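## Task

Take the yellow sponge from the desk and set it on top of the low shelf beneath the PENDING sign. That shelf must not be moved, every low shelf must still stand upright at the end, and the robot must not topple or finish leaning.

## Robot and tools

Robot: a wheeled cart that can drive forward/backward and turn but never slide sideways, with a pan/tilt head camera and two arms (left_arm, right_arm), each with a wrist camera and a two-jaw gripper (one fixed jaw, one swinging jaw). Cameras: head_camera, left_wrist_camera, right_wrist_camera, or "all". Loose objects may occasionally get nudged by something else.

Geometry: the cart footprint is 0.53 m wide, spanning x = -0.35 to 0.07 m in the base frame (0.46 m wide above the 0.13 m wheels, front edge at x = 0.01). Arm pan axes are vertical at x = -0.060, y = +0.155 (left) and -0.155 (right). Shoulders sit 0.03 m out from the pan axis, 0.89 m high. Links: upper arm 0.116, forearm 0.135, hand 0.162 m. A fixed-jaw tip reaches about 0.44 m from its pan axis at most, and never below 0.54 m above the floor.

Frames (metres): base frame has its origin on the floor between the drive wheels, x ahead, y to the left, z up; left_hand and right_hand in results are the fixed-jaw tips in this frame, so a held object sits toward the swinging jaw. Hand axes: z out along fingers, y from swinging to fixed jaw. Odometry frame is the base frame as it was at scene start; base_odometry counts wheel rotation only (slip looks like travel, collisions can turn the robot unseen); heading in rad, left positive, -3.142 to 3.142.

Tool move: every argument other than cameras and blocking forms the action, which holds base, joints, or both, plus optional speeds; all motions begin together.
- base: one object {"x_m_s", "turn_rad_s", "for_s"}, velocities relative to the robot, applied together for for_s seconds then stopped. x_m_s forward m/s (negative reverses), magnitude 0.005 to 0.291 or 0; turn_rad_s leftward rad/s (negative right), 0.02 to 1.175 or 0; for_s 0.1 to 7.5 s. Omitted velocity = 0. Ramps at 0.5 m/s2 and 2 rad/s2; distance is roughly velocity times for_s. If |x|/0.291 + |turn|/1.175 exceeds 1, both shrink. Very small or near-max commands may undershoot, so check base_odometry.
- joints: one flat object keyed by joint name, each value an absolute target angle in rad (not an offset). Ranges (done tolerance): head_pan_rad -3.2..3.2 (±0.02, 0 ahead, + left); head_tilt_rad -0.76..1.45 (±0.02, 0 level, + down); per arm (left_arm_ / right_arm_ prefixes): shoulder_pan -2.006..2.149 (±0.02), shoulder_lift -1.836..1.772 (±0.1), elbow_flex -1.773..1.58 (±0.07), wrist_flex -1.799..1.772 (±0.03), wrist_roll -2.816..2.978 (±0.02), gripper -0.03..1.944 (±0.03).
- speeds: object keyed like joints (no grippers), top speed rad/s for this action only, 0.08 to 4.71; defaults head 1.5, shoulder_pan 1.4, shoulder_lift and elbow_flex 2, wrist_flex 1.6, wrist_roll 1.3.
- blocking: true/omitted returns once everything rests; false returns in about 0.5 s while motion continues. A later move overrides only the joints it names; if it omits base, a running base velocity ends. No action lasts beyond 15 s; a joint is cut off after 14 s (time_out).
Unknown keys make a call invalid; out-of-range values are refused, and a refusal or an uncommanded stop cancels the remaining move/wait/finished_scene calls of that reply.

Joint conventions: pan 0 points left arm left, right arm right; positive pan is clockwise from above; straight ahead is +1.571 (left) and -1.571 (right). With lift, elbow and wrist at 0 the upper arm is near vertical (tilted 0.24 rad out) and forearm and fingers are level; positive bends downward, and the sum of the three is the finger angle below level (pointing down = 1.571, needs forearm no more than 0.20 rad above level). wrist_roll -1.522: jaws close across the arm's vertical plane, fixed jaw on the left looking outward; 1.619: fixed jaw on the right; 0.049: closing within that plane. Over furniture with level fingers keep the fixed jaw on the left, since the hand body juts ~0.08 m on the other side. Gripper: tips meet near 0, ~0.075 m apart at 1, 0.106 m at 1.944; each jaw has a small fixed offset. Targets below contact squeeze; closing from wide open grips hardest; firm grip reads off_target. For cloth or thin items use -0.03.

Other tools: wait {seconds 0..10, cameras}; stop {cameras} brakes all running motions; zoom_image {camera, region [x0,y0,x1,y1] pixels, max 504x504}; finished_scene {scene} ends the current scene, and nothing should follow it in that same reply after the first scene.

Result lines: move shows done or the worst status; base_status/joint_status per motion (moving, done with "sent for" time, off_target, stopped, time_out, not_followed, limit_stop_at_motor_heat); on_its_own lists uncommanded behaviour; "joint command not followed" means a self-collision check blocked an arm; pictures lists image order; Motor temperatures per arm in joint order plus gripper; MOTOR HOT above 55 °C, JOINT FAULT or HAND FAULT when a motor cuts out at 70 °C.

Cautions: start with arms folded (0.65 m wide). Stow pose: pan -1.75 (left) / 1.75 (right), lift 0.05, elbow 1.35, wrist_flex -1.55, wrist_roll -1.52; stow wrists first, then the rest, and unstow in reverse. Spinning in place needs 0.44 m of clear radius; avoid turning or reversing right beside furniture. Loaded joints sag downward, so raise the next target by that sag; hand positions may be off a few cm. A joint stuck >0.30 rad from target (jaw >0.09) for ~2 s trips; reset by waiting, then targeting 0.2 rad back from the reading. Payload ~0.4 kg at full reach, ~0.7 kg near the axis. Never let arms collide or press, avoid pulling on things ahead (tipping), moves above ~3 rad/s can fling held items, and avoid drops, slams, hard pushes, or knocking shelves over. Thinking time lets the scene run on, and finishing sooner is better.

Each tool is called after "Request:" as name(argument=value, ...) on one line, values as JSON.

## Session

Request:
move(joints={"head_pan_rad":0,"head_tilt_rad":0.25}, cameras=["head_camera"])

Request:
move(joints={"head_pan_rad":0.85}, cameras=["head_camera"])

Request:
move(joints={"head_pan_rad":1.7}, cameras=["head_camera"])

Request:
move(joints={"head_pan_rad":2.5}, cameras=["head_camera"])

Request:
move(joints={"head_pan_rad":-2.95}, cameras=["head_camera"])

Request:
move(joints={"head_pan_rad":-2.1}, cameras=["head_camera"])

Request:
move(joints={"head_pan_rad":-1.2}, cameras=["head_camera"])

Scene clock: 0.93 s.
Motor temperatures (°C): left_arm=[31 31 31 31 32 29] | right_arm=[29 27 26 27 30 27]
move: done
base_odometry: x=+0.000 y=+0.000 heading=+0.000
base_status: not commanded
joint_positions: head_pan_rad=+0.000 head_tilt_rad=+0.242 left_arm_shoulder_pan_rad=+0.002 left_arm_shoulder_lift_rad=-1.688 left_arm_elbow_flex_rad=+1.459 left_arm_wrist_flex_rad=+0.984 left_arm_wrist_roll_rad=-0.001 left_arm_gripper_rad=+0.000 right_arm_shoulder_pan_rad=+0.004 right_arm_shoulder_lift_rad=-1.732 right_arm_elbow_flex_rad=+1.485 right_arm_wrist_flex_rad=+1.015 right_arm_wrist_roll_rad=+0.000 right_arm_gripper_rad=+0.000
joint_status: all done
left_hand: x=-0.0597 y=+0.3120 z=+0.8286 quat_wxyz=(+0.397, -0.918, +0.023, +0.009) (m; base frame)
right_hand: x=-0.0607 y=-0.3093 z=+0.8243 quat_wxyz=(+0.009, +0.024, +0.920, -0.391) (m; base frame)
pictures: head_camera
Images, in order (width x height): head_camera 644x476.

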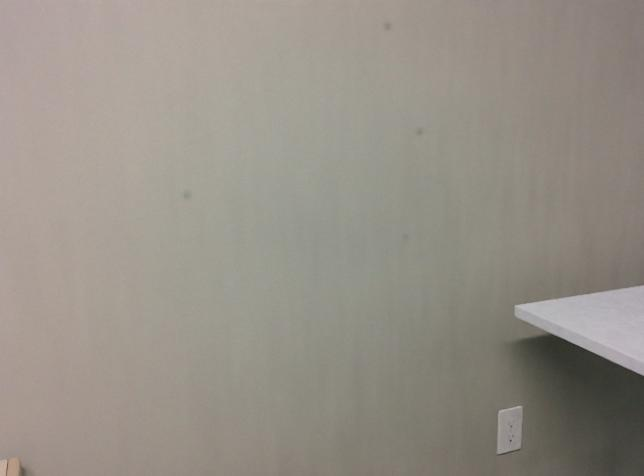

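Scene clock: 2.30 s.
move: done
base_odometry: x=+0.000 y=+0.000 heading=+0.000
base_status: not commanded
joint_positions: head_pan_rad=+0.839 head_tilt_rad=+0.242 left_arm_shoulder_pan_rad=+0.002 left_arm_shoulder_lift_rad=-1.688 left_arm_elbow_flex_rad=+1.459 left_arm_wrist_flex_rad=+0.984 left_arm_wrist_roll_rad=-0.001 left_arm_gripper_rad=+0.000 right_arm_shoulder_pan_rad=+0.004 right_arm_shoulder_lift_rad=-1.732 right_arm_elbow_flex_rad=+1.485 right_arm_wrist_flex_rad=+1.015 right_arm_wrist_roll_rad=+0.000 right_arm_gripper_rad=+0.000
joint_status: all done
left_hand: x=-0.0597 y=+0.3120 z=+0.8286 quat_wxyz=(+0.397, -0.918, +0.023, +0.009) (m; base frame)
right_hand: x=-0.0607 y=-0.3093 z=+0.8243 quat_wxyz=(+0.009, +0.024, +0.920, -0.391) (m; base frame)
pictures: head_camera
Images, in order (width x height): head_camera 644x476.

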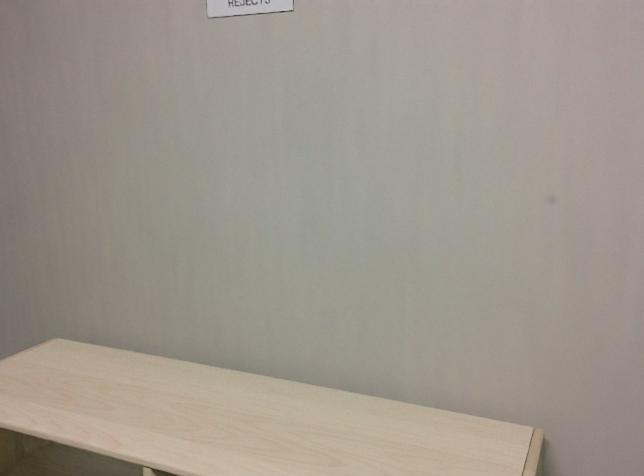

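Scene clock: 3.67 s.
move: done
base_odometry: x=+0.000 y=+0.000 heading=+0.000
base_status: not commanded
joint_positions: head_pan_rad=+1.689 head_tilt_rad=+0.242 left_arm_shoulder_pan_rad=+0.002 left_arm_shoulder_lift_rad=-1.688 left_arm_elbow_flex_rad=+1.459 left_arm_wrist_flex_rad=+0.984 left_arm_wrist_roll_rad=-0.001 left_arm_gripper_rad=+0.000 right_arm_shoulder_pan_rad=+0.004 right_arm_shoulder_lift_rad=-1.732 right_arm_elbow_flex_rad=+1.485 right_arm_wrist_flex_rad=+1.015 right_arm_wrist_roll_rad=+0.000 right_arm_gripper_rad=+0.000
joint_status: all done
left_hand: x=-0.0597 y=+0.3120 z=+0.8286 quat_wxyz=(+0.397, -0.918, +0.023, +0.009) (m; base frame)
right_hand: x=-0.0607 y=-0.3093 z=+0.8243 quat_wxyz=(+0.009, +0.024, +0.920, -0.391) (m; base frame)
pictures: head_camera
Images, in order (width x height): head_camera 644x476.

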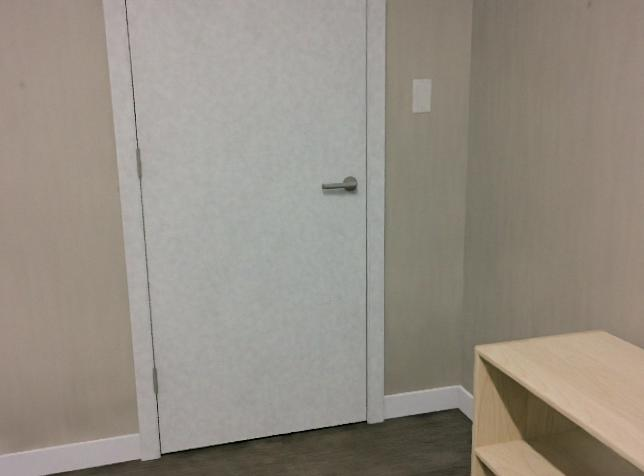

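Scene clock: 5.00 s.
move: done
base_odometry: x=+0.000 y=+0.000 heading=+0.000
base_status: not commanded
joint_positions: head_pan_rad=+2.490 head_tilt_rad=+0.242 left_arm_shoulder_pan_rad=+0.002 left_arm_shoulder_lift_rad=-1.688 left_arm_elbow_flex_rad=+1.459 left_arm_wrist_flex_rad=+0.984 left_arm_wrist_roll_rad=-0.001 left_arm_gripper_rad=+0.000 right_arm_shoulder_pan_rad=+0.004 right_arm_shoulder_lift_rad=-1.732 right_arm_elbow_flex_rad=+1.485 right_arm_wrist_flex_rad=+1.015 right_arm_wrist_roll_rad=+0.000 right_arm_gripper_rad=+0.000
joint_status: all done
left_hand: x=-0.0597 y=+0.3120 z=+0.8286 quat_wxyz=(+0.397, -0.918, +0.023, +0.009) (m; base frame)
right_hand: x=-0.0607 y=-0.3093 z=+0.8243 quat_wxyz=(+0.009, +0.024, +0.920, -0.391) (m; base frame)
pictures: head_camera
Images, in order (width x height): head_camera 644x476.

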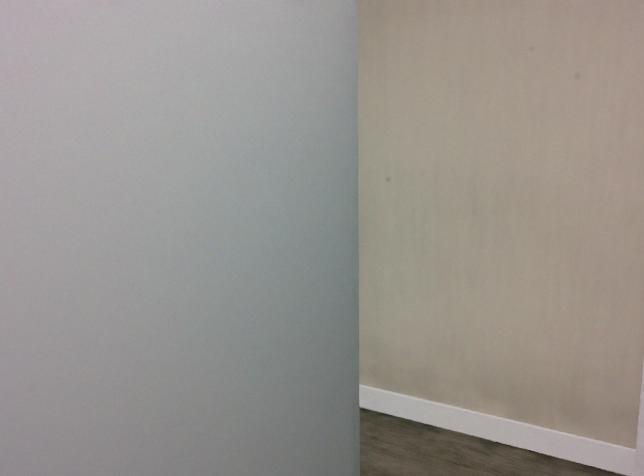

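Scene clock: 9.43 s.
move: done
base_odometry: x=+0.000 y=+0.000 heading=+0.000
base_status: not commanded
joint_positions: head_pan_rad=-2.941 head_tilt_rad=+0.242 left_arm_shoulder_pan_rad=+0.002 left_arm_shoulder_lift_rad=-1.688 left_arm_elbow_flex_rad=+1.459 left_arm_wrist_flex_rad=+0.984 left_arm_wrist_roll_rad=-0.001 left_arm_gripper_rad=+0.000 right_arm_shoulder_pan_rad=+0.004 right_arm_shoulder_lift_rad=-1.732 right_arm_elbow_flex_rad=+1.485 right_arm_wrist_flex_rad=+1.015 right_arm_wrist_roll_rad=+0.000 right_arm_gripper_rad=+0.000
joint_status: all done
left_hand: x=-0.0597 y=+0.3120 z=+0.8286 quat_wxyz=(+0.397, -0.918, +0.023, +0.009) (m; base frame)
right_hand: x=-0.0607 y=-0.3093 z=+0.8243 quat_wxyz=(+0.009, +0.024, +0.920, -0.391) (m; base frame)
pictures: head_camera
Images, in order (width x height): head_camera 644x476.

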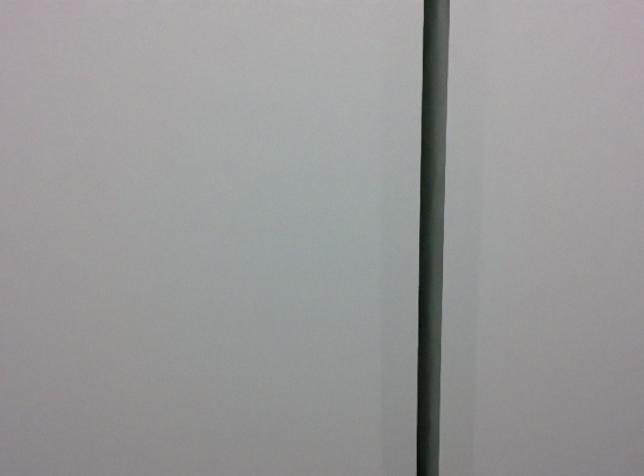

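Scene clock: 10.80 s.
move: done
base_odometry: x=+0.000 y=+0.000 heading=+0.000
base_status: not commanded
joint_positions: head_pan_rad=-2.111 head_tilt_rad=+0.242 left_arm_shoulder_pan_rad=+0.002 left_arm_shoulder_lift_rad=-1.688 left_arm_elbow_flex_rad=+1.459 left_arm_wrist_flex_rad=+0.984 left_arm_wrist_roll_rad=-0.001 left_arm_gripper_rad=+0.000 right_arm_shoulder_pan_rad=+0.004 right_arm_shoulder_lift_rad=-1.732 right_arm_elbow_flex_rad=+1.485 right_arm_wrist_flex_rad=+1.015 right_arm_wrist_roll_rad=+0.000 right_arm_gripper_rad=+0.000
joint_status: all done
left_hand: x=-0.0597 y=+0.3120 z=+0.8286 quat_wxyz=(+0.397, -0.918, +0.023, +0.009) (m; base frame)
right_hand: x=-0.0607 y=-0.3093 z=+0.8243 quat_wxyz=(+0.009, +0.024, +0.920, -0.391) (m; base frame)
pictures: head_camera
Images, in order (width x height): head_camera 644x476.

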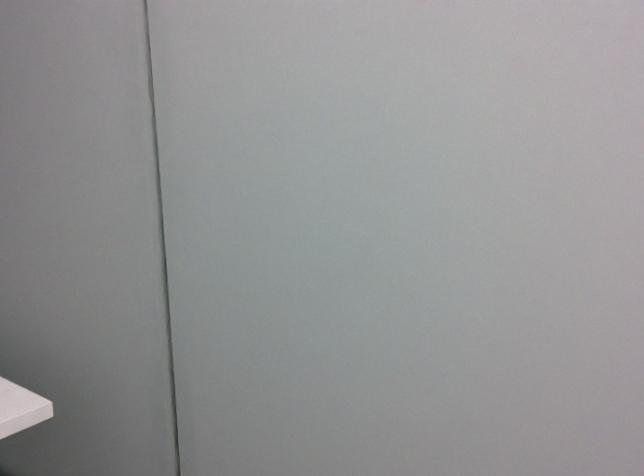

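Scene clock: 12.20 s.
move: done
base_odometry: x=+0.000 y=+0.000 heading=+0.000
base_status: not commanded
joint_positions: head_pan_rad=-1.210 head_tilt_rad=+0.242 left_arm_shoulder_pan_rad=+0.002 left_arm_shoulder_lift_rad=-1.688 left_arm_elbow_flex_rad=+1.459 left_arm_wrist_flex_rad=+0.984 left_arm_wrist_roll_rad=-0.001 left_arm_gripper_rad=+0.000 right_arm_shoulder_pan_rad=+0.004 right_arm_shoulder_lift_rad=-1.732 right_arm_elbow_flex_rad=+1.485 right_arm_wrist_flex_rad=+1.015 right_arm_wrist_roll_rad=+0.000 right_arm_gripper_rad=+0.000
joint_status: all done
left_hand: x=-0.0597 y=+0.3120 z=+0.8286 quat_wxyz=(+0.397, -0.918, +0.023, +0.009) (m; base frame)
right_hand: x=-0.0607 y=-0.3093 z=+0.8243 quat_wxyz=(+0.009, +0.024, +0.920, -0.391) (m; base frame)
pictures: head_camera
Images, in order (width x height): head_camera 644x476.

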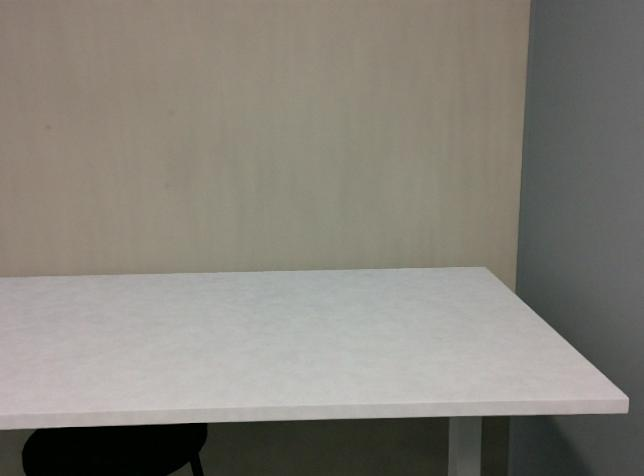

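Request:
move(joints={"head_pan_rad":-0.75,"head_tilt_rad":0.5}, cameras=["head_camera"])

Request:
move(joints={"head_pan_rad":2.3,"head_tilt_rad":0.65}, cameras=["head_camera"])

Scene clock: 19.43 s.
move: done
base_odometry: x=+0.000 y=+0.000 heading=+0.000
base_status: not commanded
joint_positions: head_pan_rad=-0.761 head_tilt_rad=+0.493 left_arm_shoulder_pan_rad=+0.002 left_arm_shoulder_lift_rad=-1.688 left_arm_elbow_flex_rad=+1.459 left_arm_wrist_flex_rad=+0.984 left_arm_wrist_roll_rad=-0.001 left_arm_gripper_rad=+0.000 right_arm_shoulder_pan_rad=+0.004 right_arm_shoulder_lift_rad=-1.732 right_arm_elbow_flex_rad=+1.485 right_arm_wrist_flex_rad=+1.015 right_arm_wrist_roll_rad=+0.000 right_arm_gripper_rad=+0.000
joint_status: all done
left_hand: x=-0.0597 y=+0.3120 z=+0.8286 quat_wxyz=(+0.397, -0.918, +0.023, +0.009) (m; base frame)
right_hand: x=-0.0607 y=-0.3093 z=+0.8243 quat_wxyz=(+0.009, +0.024, +0.920, -0.391) (m; base frame)
pictures: head_camera
Images, in order (width x height): head_camera 644x476.

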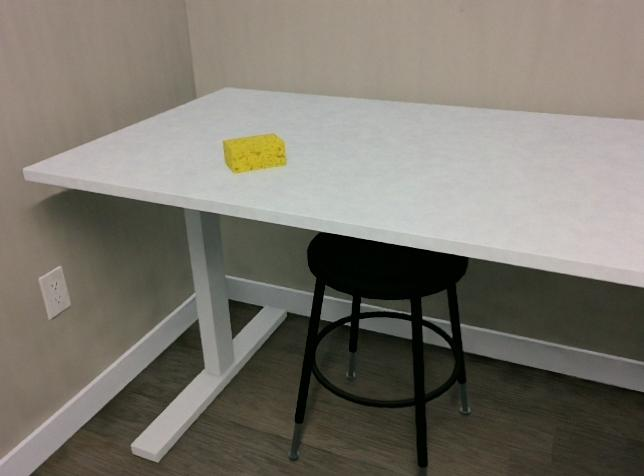

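Scene clock: 22.27 s.
move: done
base_odometry: x=+0.000 y=+0.000 heading=+0.000
base_status: not commanded
joint_positions: head_pan_rad=+2.289 head_tilt_rad=+0.644 left_arm_shoulder_pan_rad=+0.002 left_arm_shoulder_lift_rad=-1.688 left_arm_elbow_flex_rad=+1.459 left_arm_wrist_flex_rad=+0.984 left_arm_wrist_roll_rad=-0.001 left_arm_gripper_rad=+0.000 right_arm_shoulder_pan_rad=+0.004 right_arm_shoulder_lift_rad=-1.732 right_arm_elbow_flex_rad=+1.485 right_arm_wrist_flex_rad=+1.015 right_arm_wrist_roll_rad=+0.000 right_arm_gripper_rad=+0.000
joint_status: all done
left_hand: x=-0.0597 y=+0.3120 z=+0.8286 quat_wxyz=(+0.397, -0.918, +0.023, +0.009) (m; base frame)
right_hand: x=-0.0607 y=-0.3093 z=+0.8243 quat_wxyz=(+0.009, +0.024, +0.920, -0.391) (m; base frame)
pictures: head_camera
Images, in order (width x height): head_camera 644x476.

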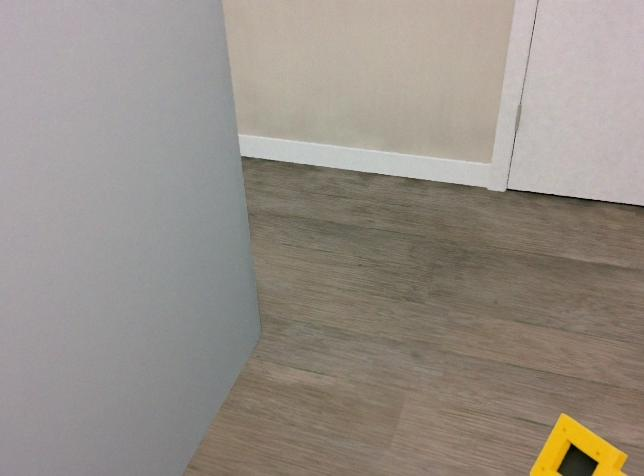

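Request:
move(base={"turn_rad_s":-0.4,"for_s":1.01})

Request:
move(base={"x_m_s":0.22,"for_s":3.02}, joints={"head_pan_rad":0,"head_tilt_rad":0.75})

Request:
move(base={"turn_rad_s":-0.5,"for_s":1.43}, cameras=["head_camera"])

Scene clock: 56.93 s.
move: done
base_odometry: x=+0.000 y=+0.000 heading=-0.401
base_status: done (sent for 1 of 1 s)
joint_positions: head_pan_rad=+2.289 head_tilt_rad=+0.644 left_arm_shoulder_pan_rad=-0.004 left_arm_shoulder_lift_rad=-1.688 left_arm_elbow_flex_rad=+1.459 left_arm_wrist_flex_rad=+0.984 left_arm_wrist_roll_rad=-0.001 left_arm_gripper_rad=+0.000 right_arm_shoulder_pan_rad=+0.003 right_arm_shoulder_lift_rad=-1.732 right_arm_elbow_flex_rad=+1.485 right_arm_wrist_flex_rad=+1.015 right_arm_wrist_roll_rad=+0.000 right_arm_gripper_rad=+0.000
joint_status: not commanded
left_hand: x=-0.0607 y=+0.3120 z=+0.8286 quat_wxyz=(+0.397, -0.918, +0.021, +0.011) (m; base frame)
right_hand: x=-0.0604 y=-0.3093 z=+0.8243 quat_wxyz=(+0.009, +0.024, +0.920, -0.391) (m; base frame)
pictures: none

Scene clock: 61.07 s.
move: done
base_odometry: x=+0.614 y=-0.261 heading=-0.401
base_status: done (sent for 3.03 of 3.03 s)
joint_positions: head_pan_rad=+0.009 head_tilt_rad=+0.744 left_arm_shoulder_pan_rad=-0.003 left_arm_shoulder_lift_rad=-1.688 left_arm_elbow_flex_rad=+1.459 left_arm_wrist_flex_rad=+0.984 left_arm_wrist_roll_rad=-0.001 left_arm_gripper_rad=+0.000 right_arm_shoulder_pan_rad=+0.003 right_arm_shoulder_lift_rad=-1.732 right_arm_elbow_flex_rad=+1.485 right_arm_wrist_flex_rad=+1.015 right_arm_wrist_roll_rad=+0.000 right_arm_gripper_rad=+0.000
joint_status: all done
left_hand: x=-0.0604 y=+0.3120 z=+0.8286 quat_wxyz=(+0.397, -0.918, +0.021, +0.010) (m; base frame)
right_hand: x=-0.0604 y=-0.3093 z=+0.8243 quat_wxyz=(+0.009, +0.024, +0.920, -0.391) (m; base frame)
pictures: none

Scene clock: 63.17 s.
move: done
base_odometry: x=+0.614 y=-0.261 heading=-1.117
base_status: done (sent for 1.43 of 1.43 s)
joint_positions: head_pan_rad=+0.009 head_tilt_rad=+0.744 left_arm_shoulder_pan_rad=+0.002 left_arm_shoulder_lift_rad=-1.688 left_arm_elbow_flex_rad=+1.459 left_arm_wrist_flex_rad=+0.984 left_arm_wrist_roll_rad=-0.001 left_arm_gripper_rad=+0.000 right_arm_shoulder_pan_rad=+0.003 right_arm_shoulder_lift_rad=-1.732 right_arm_elbow_flex_rad=+1.485 right_arm_wrist_flex_rad=+1.015 right_arm_wrist_roll_rad=+0.000 right_arm_gripper_rad=+0.000
joint_status: not commanded
left_hand: x=-0.0597 y=+0.3120 z=+0.8286 quat_wxyz=(+0.397, -0.918, +0.023, +0.009) (m; base frame)
right_hand: x=-0.0604 y=-0.3093 z=+0.8243 quat_wxyz=(+0.009, +0.024, +0.920, -0.391) (m; base frame)
pictures: head_camera
Images, in order (width x height): head_camera 644x476.

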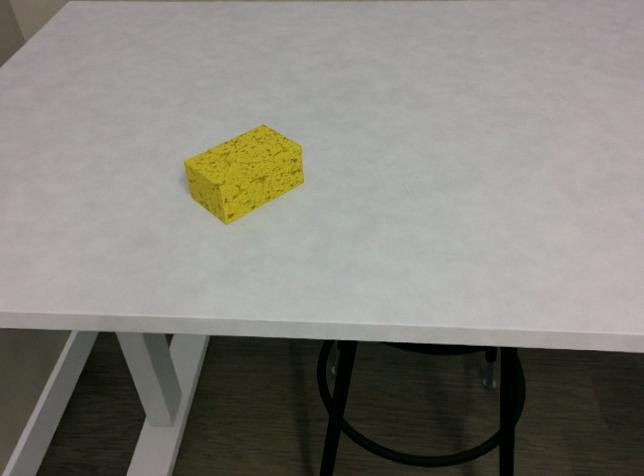

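Request:
move(joints={"left_arm_shoulder_lift_rad":-0.4,"left_arm_elbow_flex_rad":0.6,"left_arm_wrist_flex_rad":0.5,"left_arm_shoulder_pan_rad":1.69,"left_arm_wrist_roll_rad":-1.95,"left_arm_gripper_rad":1.944})

Request:
move(base={"x_m_s":0.12,"for_s":2.42}, joints={"left_arm_shoulder_lift_rad":0.36,"left_arm_elbow_flex_rad":-0.47,"left_arm_wrist_flex_rad":1.0,"head_tilt_rad":0.994}, cameras=["head_camera","left_wrist_camera"])

Scene clock: 78.70 s.
move: done
base_odometry: x=+0.614 y=-0.261 heading=-1.117
base_status: not commanded
joint_positions: head_pan_rad=+0.009 head_tilt_rad=+0.744 left_arm_shoulder_pan_rad=+1.683 left_arm_shoulder_lift_rad=-0.398 left_arm_elbow_flex_rad=+0.639 left_arm_wrist_flex_rad=+0.513 left_arm_wrist_roll_rad=-1.946 left_arm_gripper_rad=+1.927 right_arm_shoulder_pan_rad=+0.003 right_arm_shoulder_lift_rad=-1.732 right_arm_elbow_flex_rad=+1.485 right_arm_wrist_flex_rad=+1.015 right_arm_wrist_roll_rad=+0.000 right_arm_gripper_rad=+0.000
joint_status: all done
left_hand: x=+0.2031 y=+0.1325 z=+0.8740 quat_wxyz=(+0.393, +0.243, +0.885, +0.062) (m; base frame)
right_hand: x=-0.0604 y=-0.3093 z=+0.8243 quat_wxyz=(+0.009, +0.024, +0.920, -0.391) (m; base frame)
pictures: none

Scene clock: 82.03 s.
move: done
base_odometry: x=+0.742 y=-0.524 heading=-1.119
base_status: done (sent for 2.43 of 2.43 s)
joint_positions: head_pan_rad=+0.009 head_tilt_rad=+0.988 left_arm_shoulder_pan_rad=+1.683 left_arm_shoulder_lift_rad=+0.369 left_arm_elbow_flex_rad=-0.435 left_arm_wrist_flex_rad=+0.998 left_arm_wrist_roll_rad=-1.946 left_arm_gripper_rad=+1.927 right_arm_shoulder_pan_rad=+0.003 right_arm_shoulder_lift_rad=-1.732 right_arm_elbow_flex_rad=+1.485 right_arm_wrist_flex_rad=+1.015 right_arm_wrist_roll_rad=+0.000 right_arm_gripper_rad=+0.000
joint_status: all done
left_hand: x=+0.2683 y=+0.1252 z=+0.8761 quat_wxyz=(+0.311, +0.251, +0.915, +0.049) (m; base frame)
right_hand: x=-0.0604 y=-0.3093 z=+0.8243 quat_wxyz=(+0.009, +0.024, +0.920, -0.391) (m; base frame)
pictures: head_camera, left_wrist_camera
Images, in order (width x height): head_camera 644x476, left_wrist_camera 644x476.

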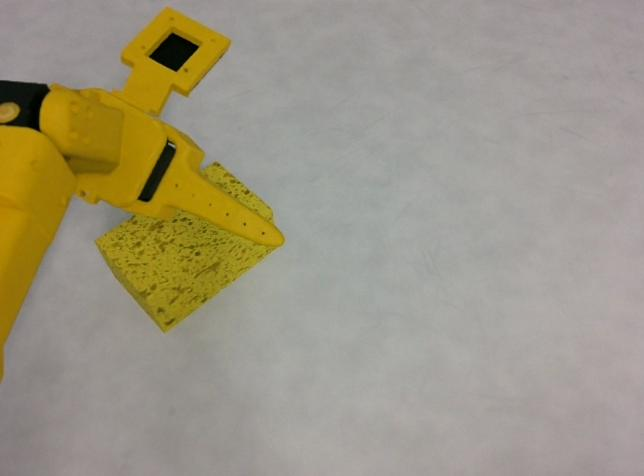

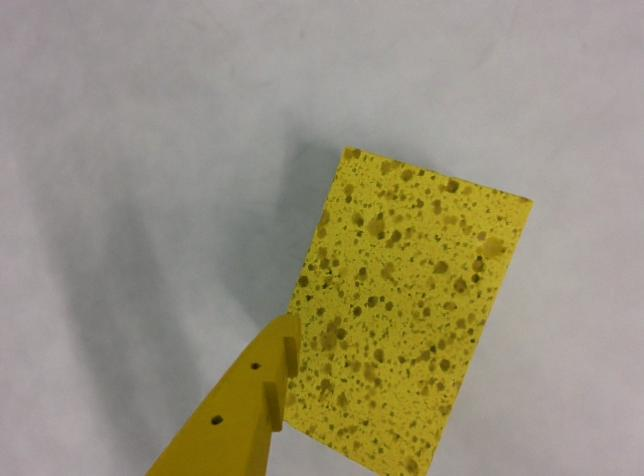

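Request:
move(base={"x_m_s":-0.05,"for_s":0.5}, joints={"left_arm_shoulder_pan_rad":1.6})

Request:
move(joints={"left_arm_shoulder_lift_rad":0.7,"left_arm_elbow_flex_rad":-0.66,"left_arm_wrist_flex_rad":0.86}, cameras=["head_camera","left_wrist_camera"])

Scene clock: 89.57 s.
move: done
base_odometry: x=+0.730 y=-0.501 heading=-1.119
base_status: done (sent for 0.5 of 0.5 s)
joint_positions: head_pan_rad=+0.009 head_tilt_rad=+0.988 left_arm_shoulder_pan_rad=+1.606 left_arm_shoulder_lift_rad=+0.369 left_arm_elbow_flex_rad=-0.435 left_arm_wrist_flex_rad=+0.998 left_arm_wrist_roll_rad=-1.949 left_arm_gripper_rad=+1.927 right_arm_shoulder_pan_rad=-0.002 right_arm_shoulder_lift_rad=-1.732 right_arm_elbow_flex_rad=+1.485 right_arm_wrist_flex_rad=+1.015 right_arm_wrist_roll_rad=+0.000 right_arm_gripper_rad=+0.000
joint_status: all done
left_hand: x=+0.2697 y=+0.1504 z=+0.8761 quat_wxyz=(+0.308, +0.217, +0.924, +0.061) (m; base frame)
right_hand: x=-0.0597 y=-0.3093 z=+0.8243 quat_wxyz=(+0.010, +0.021, +0.920, -0.390) (m; base frame)
pictures: none

Scene clock: 90.60 s.
move: done
base_odometry: x=+0.730 y=-0.501 heading=-1.119
base_status: not commanded
joint_positions: head_pan_rad=+0.009 head_tilt_rad=+0.988 left_arm_shoulder_pan_rad=+1.606 left_arm_shoulder_lift_rad=+0.714 left_arm_elbow_flex_rad=-0.624 left_arm_wrist_flex_rad=+0.870 left_arm_wrist_roll_rad=-1.949 left_arm_gripper_rad=+1.927 right_arm_shoulder_pan_rad=-0.002 right_arm_shoulder_lift_rad=-1.732 right_arm_elbow_flex_rad=+1.485 right_arm_wrist_flex_rad=+1.015 right_arm_wrist_roll_rad=+0.000 right_arm_gripper_rad=+0.000
joint_status: all done
left_hand: x=+0.2947 y=+0.1495 z=+0.8240 quat_wxyz=(+0.295, +0.218, +0.928, +0.058) (m; base frame)
right_hand: x=-0.0597 y=-0.3093 z=+0.8243 quat_wxyz=(+0.010, +0.021, +0.920, -0.390) (m; base frame)
pictures: head_camera, left_wrist_camera
Images, in order (width x height): head_camera 644x476, left_wrist_camera 644x476.

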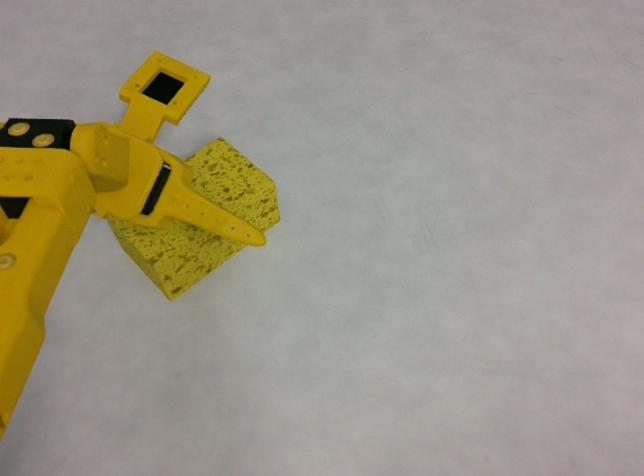

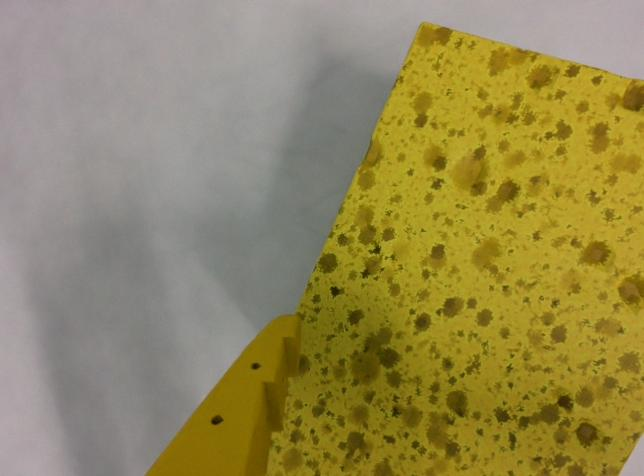

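Request:
move(joints={"left_arm_shoulder_pan_rad":1.57})

Request:
move(joints={"left_arm_shoulder_lift_rad":1.0,"left_arm_elbow_flex_rad":-0.84,"left_arm_wrist_flex_rad":0.73}, speeds={"left_arm_shoulder_lift_rad":0.4,"left_arm_elbow_flex_rad":0.3,"left_arm_wrist_flex_rad":0.2}, cameras=["head_camera","left_wrist_camera"])

Scene clock: 97.10 s.
move: done
base_odometry: x=+0.730 y=-0.501 heading=-1.119
base_status: not commanded
joint_positions: head_pan_rad=+0.009 head_tilt_rad=+0.988 left_arm_shoulder_pan_rad=+1.572 left_arm_shoulder_lift_rad=+0.714 left_arm_elbow_flex_rad=-0.624 left_arm_wrist_flex_rad=+0.870 left_arm_wrist_roll_rad=-1.949 left_arm_gripper_rad=+1.927 right_arm_shoulder_pan_rad=-0.002 right_arm_shoulder_lift_rad=-1.732 right_arm_elbow_flex_rad=+1.485 right_arm_wrist_flex_rad=+1.015 right_arm_wrist_roll_rad=+0.000 right_arm_gripper_rad=+0.000
joint_status: all done
left_hand: x=+0.2946 y=+0.1615 z=+0.8240 quat_wxyz=(+0.294, +0.203, +0.932, +0.063) (m; base frame)
right_hand: x=-0.0597 y=-0.3093 z=+0.8243 quat_wxyz=(+0.010, +0.021, +0.920, -0.390) (m; base frame)
pictures: none

Scene clock: 98.30 s.
move: done
base_odometry: x=+0.730 y=-0.501 heading=-1.119
base_status: not commanded
joint_positions: head_pan_rad=+0.009 head_tilt_rad=+0.988 left_arm_shoulder_pan_rad=+1.569 left_arm_shoulder_lift_rad=+1.008 left_arm_elbow_flex_rad=-0.809 left_arm_wrist_flex_rad=+0.740 left_arm_wrist_roll_rad=-1.954 left_arm_gripper_rad=+1.927 right_arm_shoulder_pan_rad=-0.002 right_arm_shoulder_lift_rad=-1.732 right_arm_elbow_flex_rad=+1.485 right_arm_wrist_flex_rad=+1.015 right_arm_wrist_roll_rad=+0.000 right_arm_gripper_rad=+0.000
joint_status: all done
left_hand: x=+0.3112 y=+0.1626 z=+0.7811 quat_wxyz=(+0.304, +0.203, +0.929, +0.067) (m; base frame)
right_hand: x=-0.0597 y=-0.3093 z=+0.8243 quat_wxyz=(+0.010, +0.021, +0.920, -0.390) (m; base frame)
pictures: head_camera, left_wrist_camera
Images, in order (width x height): head_camera 644x476, left_wrist_camera 644x476.

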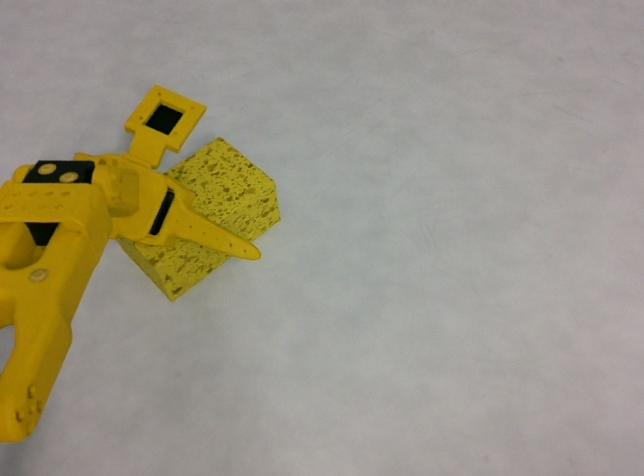

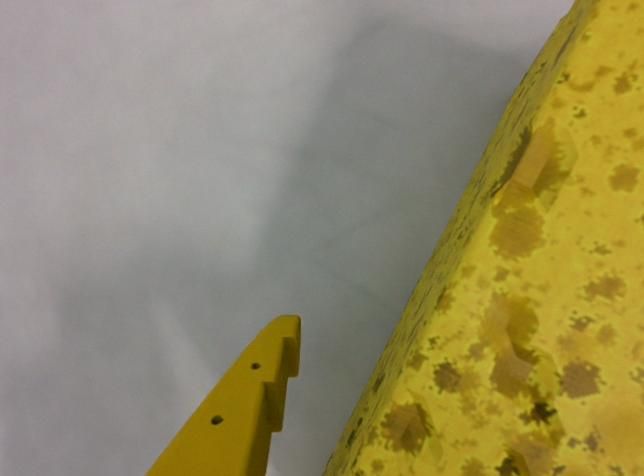

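Request:
move(joints={"left_arm_shoulder_pan_rad":1.585})

Request:
move(joints={"left_arm_gripper_rad":0.6})

Request:
move(joints={"left_arm_gripper_rad":0.91,"left_arm_shoulder_lift_rad":0.55,"left_arm_elbow_flex_rad":-0.7,"left_arm_wrist_flex_rad":0.8}, speeds={"left_arm_shoulder_lift_rad":0.8,"left_arm_elbow_flex_rad":0.8}, cameras=["head_camera","left_wrist_camera"])

Scene clock: 107.10 s.
move: done
base_odometry: x=+0.730 y=-0.501 heading=-1.119
base_status: not commanded
joint_positions: head_pan_rad=+0.009 head_tilt_rad=+0.988 left_arm_shoulder_pan_rad=+1.572 left_arm_shoulder_lift_rad=+1.008 left_arm_elbow_flex_rad=-0.809 left_arm_wrist_flex_rad=+0.740 left_arm_wrist_roll_rad=-1.955 left_arm_gripper_rad=+1.927 right_arm_shoulder_pan_rad=-0.002 right_arm_shoulder_lift_rad=-1.732 right_arm_elbow_flex_rad=+1.485 right_arm_wrist_flex_rad=+1.015 right_arm_wrist_roll_rad=+0.000 right_arm_gripper_rad=+0.000
joint_status: all done
left_hand: x=+0.3112 y=+0.1615 z=+0.7811 quat_wxyz=(+0.304, +0.205, +0.928, +0.066) (m; base frame)
right_hand: x=-0.0597 y=-0.3093 z=+0.8243 quat_wxyz=(+0.010, +0.021, +0.920, -0.390) (m; base frame)
pictures: none

Scene clock: 108.30 s.
move: off_target
base_odometry: x=+0.730 y=-0.501 heading=-1.119
base_status: not commanded
joint_positions: head_pan_rad=+0.009 head_tilt_rad=+0.988 left_arm_shoulder_pan_rad=+1.594 left_arm_shoulder_lift_rad=+0.981 left_arm_elbow_flex_rad=-0.843 left_arm_wrist_flex_rad=+0.740 left_arm_wrist_roll_rad=-1.946 left_arm_gripper_rad=+0.933 right_arm_shoulder_pan_rad=+0.000 right_arm_shoulder_lift_rad=-1.732 right_arm_elbow_flex_rad=+1.485 right_arm_wrist_flex_rad=+1.015 right_arm_wrist_roll_rad=+0.000 right_arm_gripper_rad=+0.000
joint_status: left_arm_gripper_rad off_target (ended at +0.933, target +0.600)
left_hand: x=+0.3189 y=+0.1534 z=+0.7985 quat_wxyz=(+0.333, +0.208, +0.917, +0.068) (m; base frame)
right_hand: x=-0.0599 y=-0.3093 z=+0.8243 quat_wxyz=(+0.010, +0.022, +0.920, -0.391) (m; base frame)
pictures: none

Scene clock: 109.47 s.
move: off_target
base_odometry: x=+0.730 y=-0.501 heading=-1.119
base_status: not commanded
joint_positions: head_pan_rad=+0.009 head_tilt_rad=+0.988 left_arm_shoulder_pan_rad=+1.591 left_arm_shoulder_lift_rad=+0.620 left_arm_elbow_flex_rad=-0.696 left_arm_wrist_flex_rad=+0.797 left_arm_wrist_roll_rad=-1.955 left_arm_gripper_rad=+0.962 right_arm_shoulder_pan_rad=-0.002 right_arm_shoulder_lift_rad=-1.732 right_arm_elbow_flex_rad=+1.485 right_arm_wrist_flex_rad=+1.015 right_arm_wrist_roll_rad=+0.000 right_arm_gripper_rad=+0.000
joint_status: left_arm_gripper_rad off_target (ended at +0.962, target +0.910); the others done
left_hand: x=+0.3154 y=+0.1546 z=+0.8811 quat_wxyz=(+0.404, +0.205, +0.888, +0.084) (m; base frame)
right_hand: x=-0.0597 y=-0.3093 z=+0.8243 quat_wxyz=(+0.010, +0.021, +0.920, -0.390) (m; base frame)
pictures: head_camera, left_wrist_camera
Images, in order (width x height): head_camera 644x476, left_wrist_camera 644x476.

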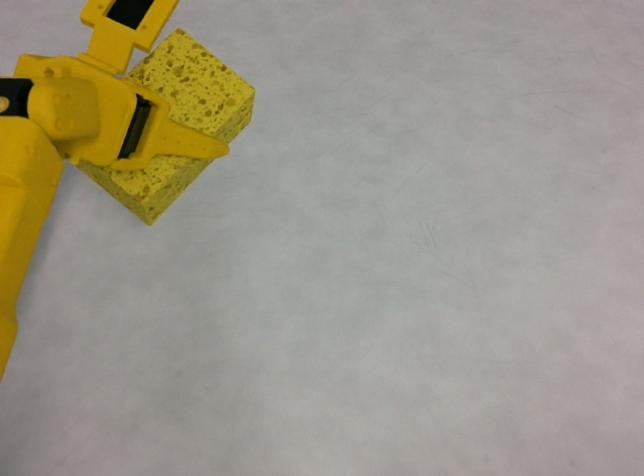

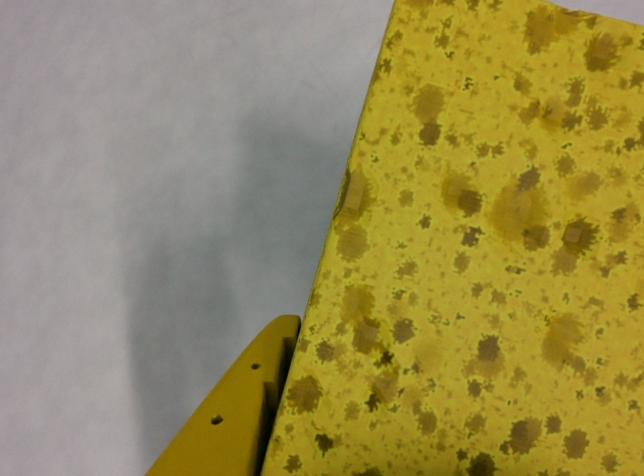

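Request:
move(base={"x_m_s":-0.15,"for_s":1.7}, joints={"left_arm_gripper_rad":0.85,"left_arm_shoulder_lift_rad":0.2,"left_arm_elbow_flex_rad":-0.3,"head_tilt_rad":0.6})

Request:
move(base={"turn_rad_s":0.4,"for_s":1.25})

Request:
move(base={"x_m_s":-0.22,"for_s":3.4})

Request:
move(base={"turn_rad_s":0.6,"for_s":4.4}, cameras=["head_camera","left_wrist_camera"])

Scene clock: 136.07 s.
move: off_target
base_odometry: x=+0.619 y=-0.272 heading=-1.113
base_status: done (sent for 1.7 of 1.7 s)
joint_positions: head_pan_rad=+0.009 head_tilt_rad=+0.613 left_arm_shoulder_pan_rad=+1.591 left_arm_shoulder_lift_rad=+0.260 left_arm_elbow_flex_rad=-0.294 left_arm_wrist_flex_rad=+0.797 left_arm_wrist_roll_rad=-1.955 left_arm_gripper_rad=+0.954 right_arm_shoulder_pan_rad=+0.000 right_arm_shoulder_lift_rad=-1.732 right_arm_elbow_flex_rad=+1.485 right_arm_wrist_flex_rad=+1.015 right_arm_wrist_roll_rad=+0.000 right_arm_gripper_rad=+0.000
joint_status: left_arm_gripper_rad off_target (ended at +0.953, target +0.850); the others done
left_hand: x=+0.2793 y=+0.1553 z=+0.8968 quat_wxyz=(+0.385, +0.206, +0.896, +0.081) (m; base frame)
right_hand: x=-0.0599 y=-0.3093 z=+0.8243 quat_wxyz=(+0.010, +0.022, +0.920, -0.391) (m; base frame)
pictures: none

Scene clock: 138.10 s.
move: done
base_odometry: x=+0.618 y=-0.272 heading=-0.609
base_status: done (sent for 1.27 of 1.27 s)
joint_positions: head_pan_rad=+0.009 head_tilt_rad=+0.613 left_arm_shoulder_pan_rad=+1.589 left_arm_shoulder_lift_rad=+0.260 left_arm_elbow_flex_rad=-0.294 left_arm_wrist_flex_rad=+0.797 left_arm_wrist_roll_rad=-1.955 left_arm_gripper_rad=+0.954 right_arm_shoulder_pan_rad=-0.002 right_arm_shoulder_lift_rad=-1.732 right_arm_elbow_flex_rad=+1.485 right_arm_wrist_flex_rad=+1.015 right_arm_wrist_roll_rad=+0.000 right_arm_gripper_rad=+0.000
joint_status: not commanded
left_hand: x=+0.2793 y=+0.1558 z=+0.8968 quat_wxyz=(+0.385, +0.206, +0.896, +0.081) (m; base frame)
right_hand: x=-0.0597 y=-0.3093 z=+0.8243 quat_wxyz=(+0.010, +0.021, +0.920, -0.390) (m; base frame)
pictures: none

Scene clock: 142.73 s.
move: done
base_odometry: x=+0.005 y=+0.155 heading=-0.608
base_status: done (sent for 3.4 of 3.4 s)
joint_positions: head_pan_rad=+0.009 head_tilt_rad=+0.613 left_arm_shoulder_pan_rad=+1.589 left_arm_shoulder_lift_rad=+0.260 left_arm_elbow_flex_rad=-0.294 left_arm_wrist_flex_rad=+0.797 left_arm_wrist_roll_rad=-1.955 left_arm_gripper_rad=+0.954 right_arm_shoulder_pan_rad=+0.001 right_arm_shoulder_lift_rad=-1.732 right_arm_elbow_flex_rad=+1.485 right_arm_wrist_flex_rad=+1.015 right_arm_wrist_roll_rad=+0.000 right_arm_gripper_rad=+0.000
joint_status: not commanded
left_hand: x=+0.2793 y=+0.1558 z=+0.8968 quat_wxyz=(+0.385, +0.206, +0.896, +0.081) (m; base frame)
right_hand: x=-0.0602 y=-0.3093 z=+0.8243 quat_wxyz=(+0.009, +0.023, +0.920, -0.391) (m; base frame)
pictures: none

Scene clock: 147.87 s.
move: done
base_odometry: x=+0.004 y=+0.155 heading=+2.030
base_status: done (sent for 4.4 of 4.4 s)
joint_positions: head_pan_rad=+0.009 head_tilt_rad=+0.613 left_arm_shoulder_pan_rad=+1.583 left_arm_shoulder_lift_rad=+0.260 left_arm_elbow_flex_rad=-0.294 left_arm_wrist_flex_rad=+0.797 left_arm_wrist_roll_rad=-1.955 left_arm_gripper_rad=+0.954 right_arm_shoulder_pan_rad=+0.000 right_arm_shoulder_lift_rad=-1.732 right_arm_elbow_flex_rad=+1.485 right_arm_wrist_flex_rad=+1.015 right_arm_wrist_roll_rad=+0.000 right_arm_gripper_rad=+0.000
joint_status: not commanded
left_hand: x=+0.2793 y=+0.1579 z=+0.8968 quat_wxyz=(+0.385, +0.203, +0.897, +0.082) (m; base frame)
right_hand: x=-0.0599 y=-0.3093 z=+0.8243 quat_wxyz=(+0.010, +0.022, +0.920, -0.391) (m; base frame)
pictures: head_camera, left_wrist_camera
Images, in order (width x height): head_camera 644x476, left_wrist_camera 644x476.

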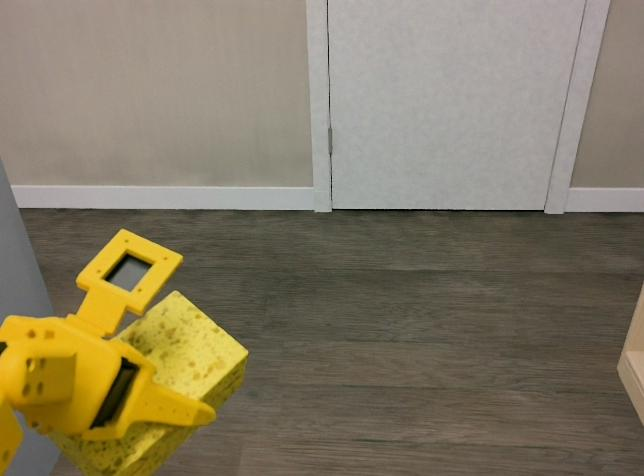

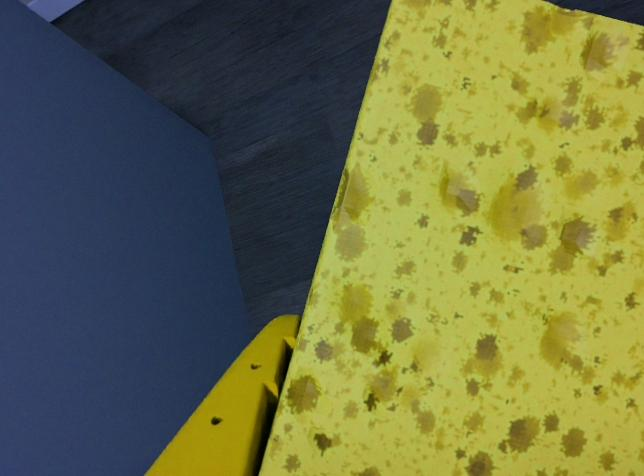

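Request:
move(base={"x_m_s":0.25,"for_s":5.7})

Request:
move(base={"turn_rad_s":0.6,"for_s":2.62}, joints={"head_tilt_rad":0.25}, cameras=["head_camera","left_wrist_camera"])

Request:
move(joints={"head_pan_rad":-0.85,"head_tilt_rad":0.3}, cameras=["head_camera"])

Request:
move(joints={"head_pan_rad":0.85,"head_tilt_rad":0.3}, cameras=["head_camera"])

Scene clock: 161.77 s.
move: done
base_odometry: x=-0.626 y=+1.434 heading=+2.028
base_status: done (sent for 5.7 of 5.7 s)
joint_positions: head_pan_rad=+0.009 head_tilt_rad=+0.613 left_arm_shoulder_pan_rad=+1.583 left_arm_shoulder_lift_rad=+0.258 left_arm_elbow_flex_rad=-0.294 left_arm_wrist_flex_rad=+0.797 left_arm_wrist_roll_rad=-1.955 left_arm_gripper_rad=+0.954 right_arm_shoulder_pan_rad=+0.003 right_arm_shoulder_lift_rad=-1.732 right_arm_elbow_flex_rad=+1.485 right_arm_wrist_flex_rad=+1.015 right_arm_wrist_roll_rad=+0.000 right_arm_gripper_rad=+0.000
joint_status: not commanded
left_hand: x=+0.2793 y=+0.1579 z=+0.8973 quat_wxyz=(+0.385, +0.203, +0.896, +0.082) (m; base frame)
right_hand: x=-0.0604 y=-0.3093 z=+0.8243 quat_wxyz=(+0.009, +0.024, +0.920, -0.391) (m; base frame)
pictures: none

Scene clock: 165.13 s.
move: done
base_odometry: x=-0.625 y=+1.434 heading=-2.674
base_status: done (sent for 2.63 of 2.63 s)
joint_positions: head_pan_rad=+0.009 head_tilt_rad=+0.262 left_arm_shoulder_pan_rad=+1.585 left_arm_shoulder_lift_rad=+0.260 left_arm_elbow_flex_rad=-0.294 left_arm_wrist_flex_rad=+0.797 left_arm_wrist_roll_rad=-1.955 left_arm_gripper_rad=+0.954 right_arm_shoulder_pan_rad=+0.000 right_arm_shoulder_lift_rad=-1.732 right_arm_elbow_flex_rad=+1.485 right_arm_wrist_flex_rad=+1.015 right_arm_wrist_roll_rad=+0.000 right_arm_gripper_rad=+0.000
joint_status: all done
left_hand: x=+0.2793 y=+0.1574 z=+0.8968 quat_wxyz=(+0.385, +0.204, +0.897, +0.082) (m; base frame)
right_hand: x=-0.0599 y=-0.3093 z=+0.8243 quat_wxyz=(+0.010, +0.022, +0.920, -0.391) (m; base frame)
pictures: head_camera, left_wrist_camera
Images, in order (width x height): head_camera 644x476, left_wrist_camera 644x476.

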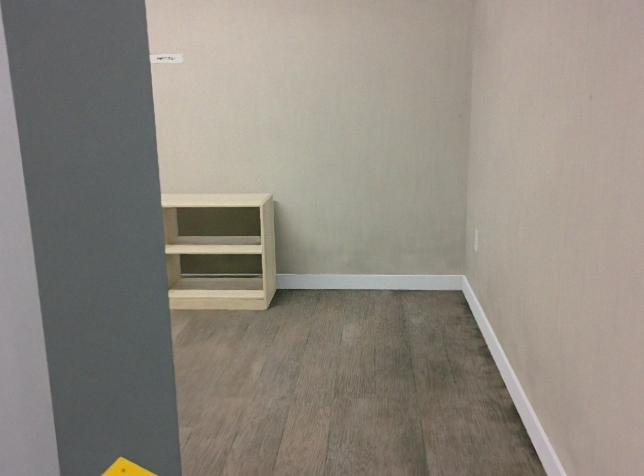

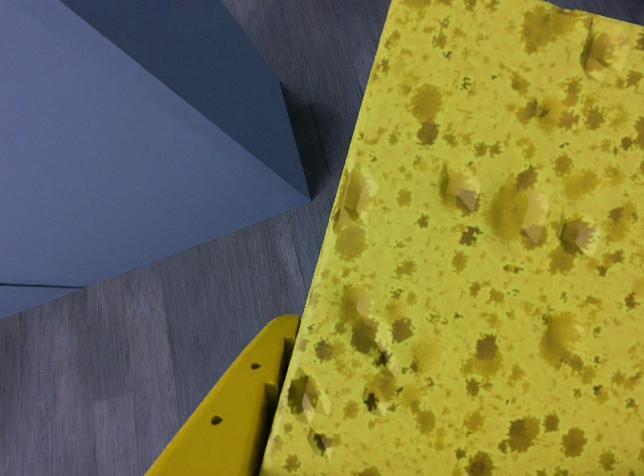

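Scene clock: 166.50 s.
move: done
base_odometry: x=-0.625 y=+1.434 heading=-2.674
base_status: not commanded
joint_positions: head_pan_rad=-0.841 head_tilt_rad=+0.292 left_arm_shoulder_pan_rad=+1.585 left_arm_shoulder_lift_rad=+0.260 left_arm_elbow_flex_rad=-0.294 left_arm_wrist_flex_rad=+0.797 left_arm_wrist_roll_rad=-1.955 left_arm_gripper_rad=+0.954 right_arm_shoulder_pan_rad=+0.000 right_arm_shoulder_lift_rad=-1.732 right_arm_elbow_flex_rad=+1.485 right_arm_wrist_flex_rad=+1.015 right_arm_wrist_roll_rad=+0.000 right_arm_gripper_rad=+0.000
joint_status: all done
left_hand: x=+0.2793 y=+0.1574 z=+0.8968 quat_wxyz=(+0.385, +0.204, +0.897, +0.082) (m; base frame)
right_hand: x=-0.0599 y=-0.3093 z=+0.8243 quat_wxyz=(+0.010, +0.022, +0.920, -0.391) (m; base frame)
pictures: head_camera
Images, in order (width x height): head_camera 644x476.

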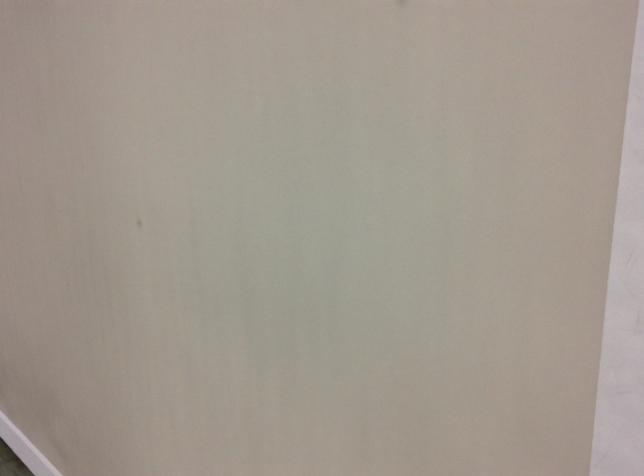

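Scene clock: 168.43 s.
move: done
base_odometry: x=-0.625 y=+1.434 heading=-2.674
base_status: not commanded
joint_positions: head_pan_rad=+0.839 head_tilt_rad=+0.292 left_arm_shoulder_pan_rad=+1.585 left_arm_shoulder_lift_rad=+0.260 left_arm_elbow_flex_rad=-0.294 left_arm_wrist_flex_rad=+0.797 left_arm_wrist_roll_rad=-1.955 left_arm_gripper_rad=+0.954 right_arm_shoulder_pan_rad=+0.000 right_arm_shoulder_lift_rad=-1.732 right_arm_elbow_flex_rad=+1.485 right_arm_wrist_flex_rad=+1.015 right_arm_wrist_roll_rad=+0.000 right_arm_gripper_rad=+0.000
joint_status: all done
left_hand: x=+0.2793 y=+0.1574 z=+0.8968 quat_wxyz=(+0.385, +0.204, +0.897, +0.082) (m; base frame)
right_hand: x=-0.0599 y=-0.3093 z=+0.8243 quat_wxyz=(+0.010, +0.022, +0.920, -0.391) (m; base frame)
pictures: head_camera
Images, in order (width x height): head_camera 644x476.

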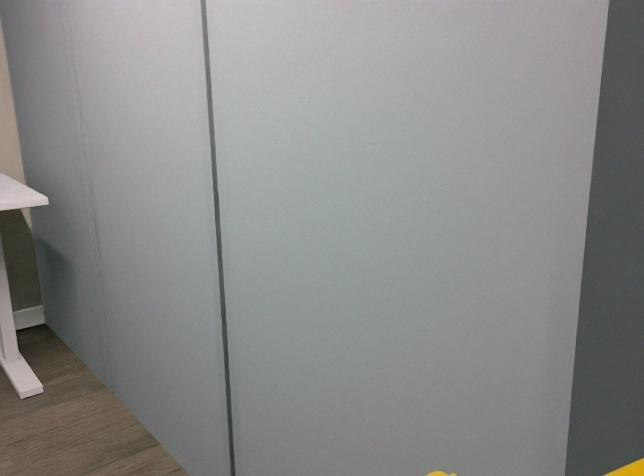

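Request:
zoom_image(camera="head_camera", region=[0, 100, 100, 200])

Request:
move(base={"x_m_s":0.25,"for_s":6.0}, joints={"head_pan_rad":0.25,"head_tilt_rad":0.25}, cameras=["head_camera"])

Request:
move(joints={"head_pan_rad":1.0,"head_tilt_rad":0.1}, cameras=["head_camera"])

Scaled by 5.040.

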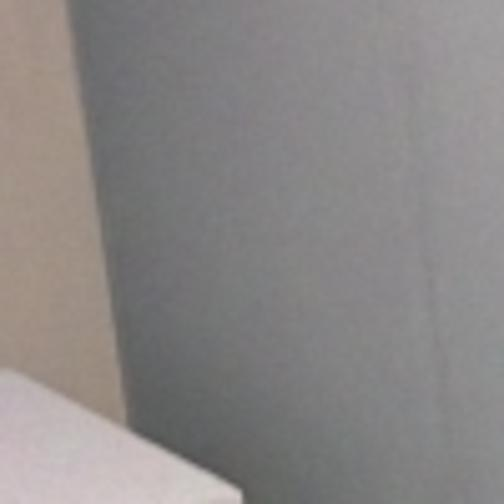

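Scene clock: 186.60 s.
move: done
base_odometry: x=-1.965 y=+0.758 heading=-2.675
base_status: done (sent for 6 of 6 s)
joint_positions: head_pan_rad=+0.259 head_tilt_rad=+0.261 left_arm_shoulder_pan_rad=+1.585 left_arm_shoulder_lift_rad=+0.258 left_arm_elbow_flex_rad=-0.294 left_arm_wrist_flex_rad=+0.797 left_arm_wrist_roll_rad=-1.955 left_arm_gripper_rad=+0.954 right_arm_shoulder_pan_rad=+0.003 right_arm_shoulder_lift_rad=-1.732 right_arm_elbow_flex_rad=+1.485 right_arm_wrist_flex_rad=+1.015 right_arm_wrist_roll_rad=+0.000 right_arm_gripper_rad=+0.000
joint_status: all done
left_hand: x=+0.2793 y=+0.1574 z=+0.8973 quat_wxyz=(+0.385, +0.204, +0.896, +0.082) (m; base frame)
right_hand: x=-0.0604 y=-0.3093 z=+0.8243 quat_wxyz=(+0.009, +0.024, +0.920, -0.391) (m; base frame)
pictures: head_camera
Images, in order (width x height): head_camera 644x476.

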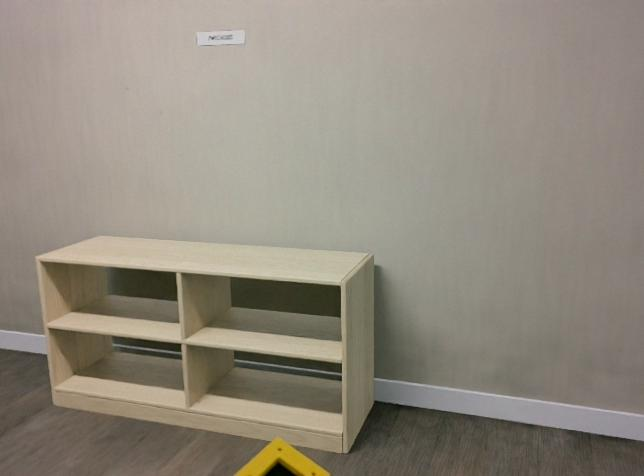

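Scene clock: 187.90 s.
move: done
base_odometry: x=-1.965 y=+0.758 heading=-2.675
base_status: not commanded
joint_positions: head_pan_rad=+0.989 head_tilt_rad=+0.111 left_arm_shoulder_pan_rad=+1.585 left_arm_shoulder_lift_rad=+0.258 left_arm_elbow_flex_rad=-0.294 left_arm_wrist_flex_rad=+0.797 left_arm_wrist_roll_rad=-1.955 left_arm_gripper_rad=+0.954 right_arm_shoulder_pan_rad=+0.003 right_arm_shoulder_lift_rad=-1.732 right_arm_elbow_flex_rad=+1.485 right_arm_wrist_flex_rad=+1.015 right_arm_wrist_roll_rad=+0.000 right_arm_gripper_rad=+0.000
joint_status: all done
left_hand: x=+0.2793 y=+0.1574 z=+0.8973 quat_wxyz=(+0.385, +0.204, +0.896, +0.082) (m; base frame)
right_hand: x=-0.0604 y=-0.3093 z=+0.8243 quat_wxyz=(+0.009, +0.024, +0.920, -0.391) (m; base frame)
pictures: head_camera
Images, in order (width x height): head_camera 644x476.

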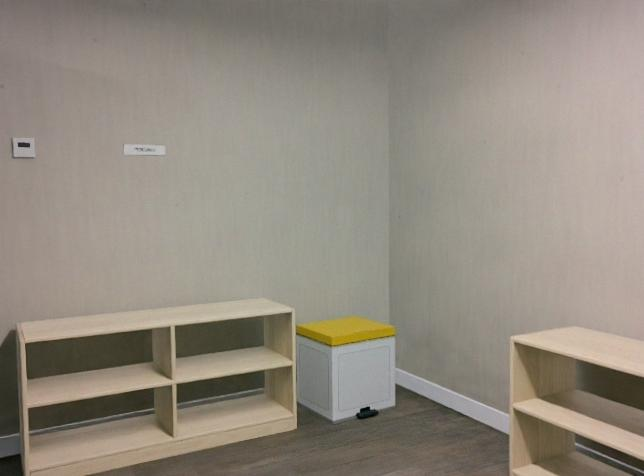

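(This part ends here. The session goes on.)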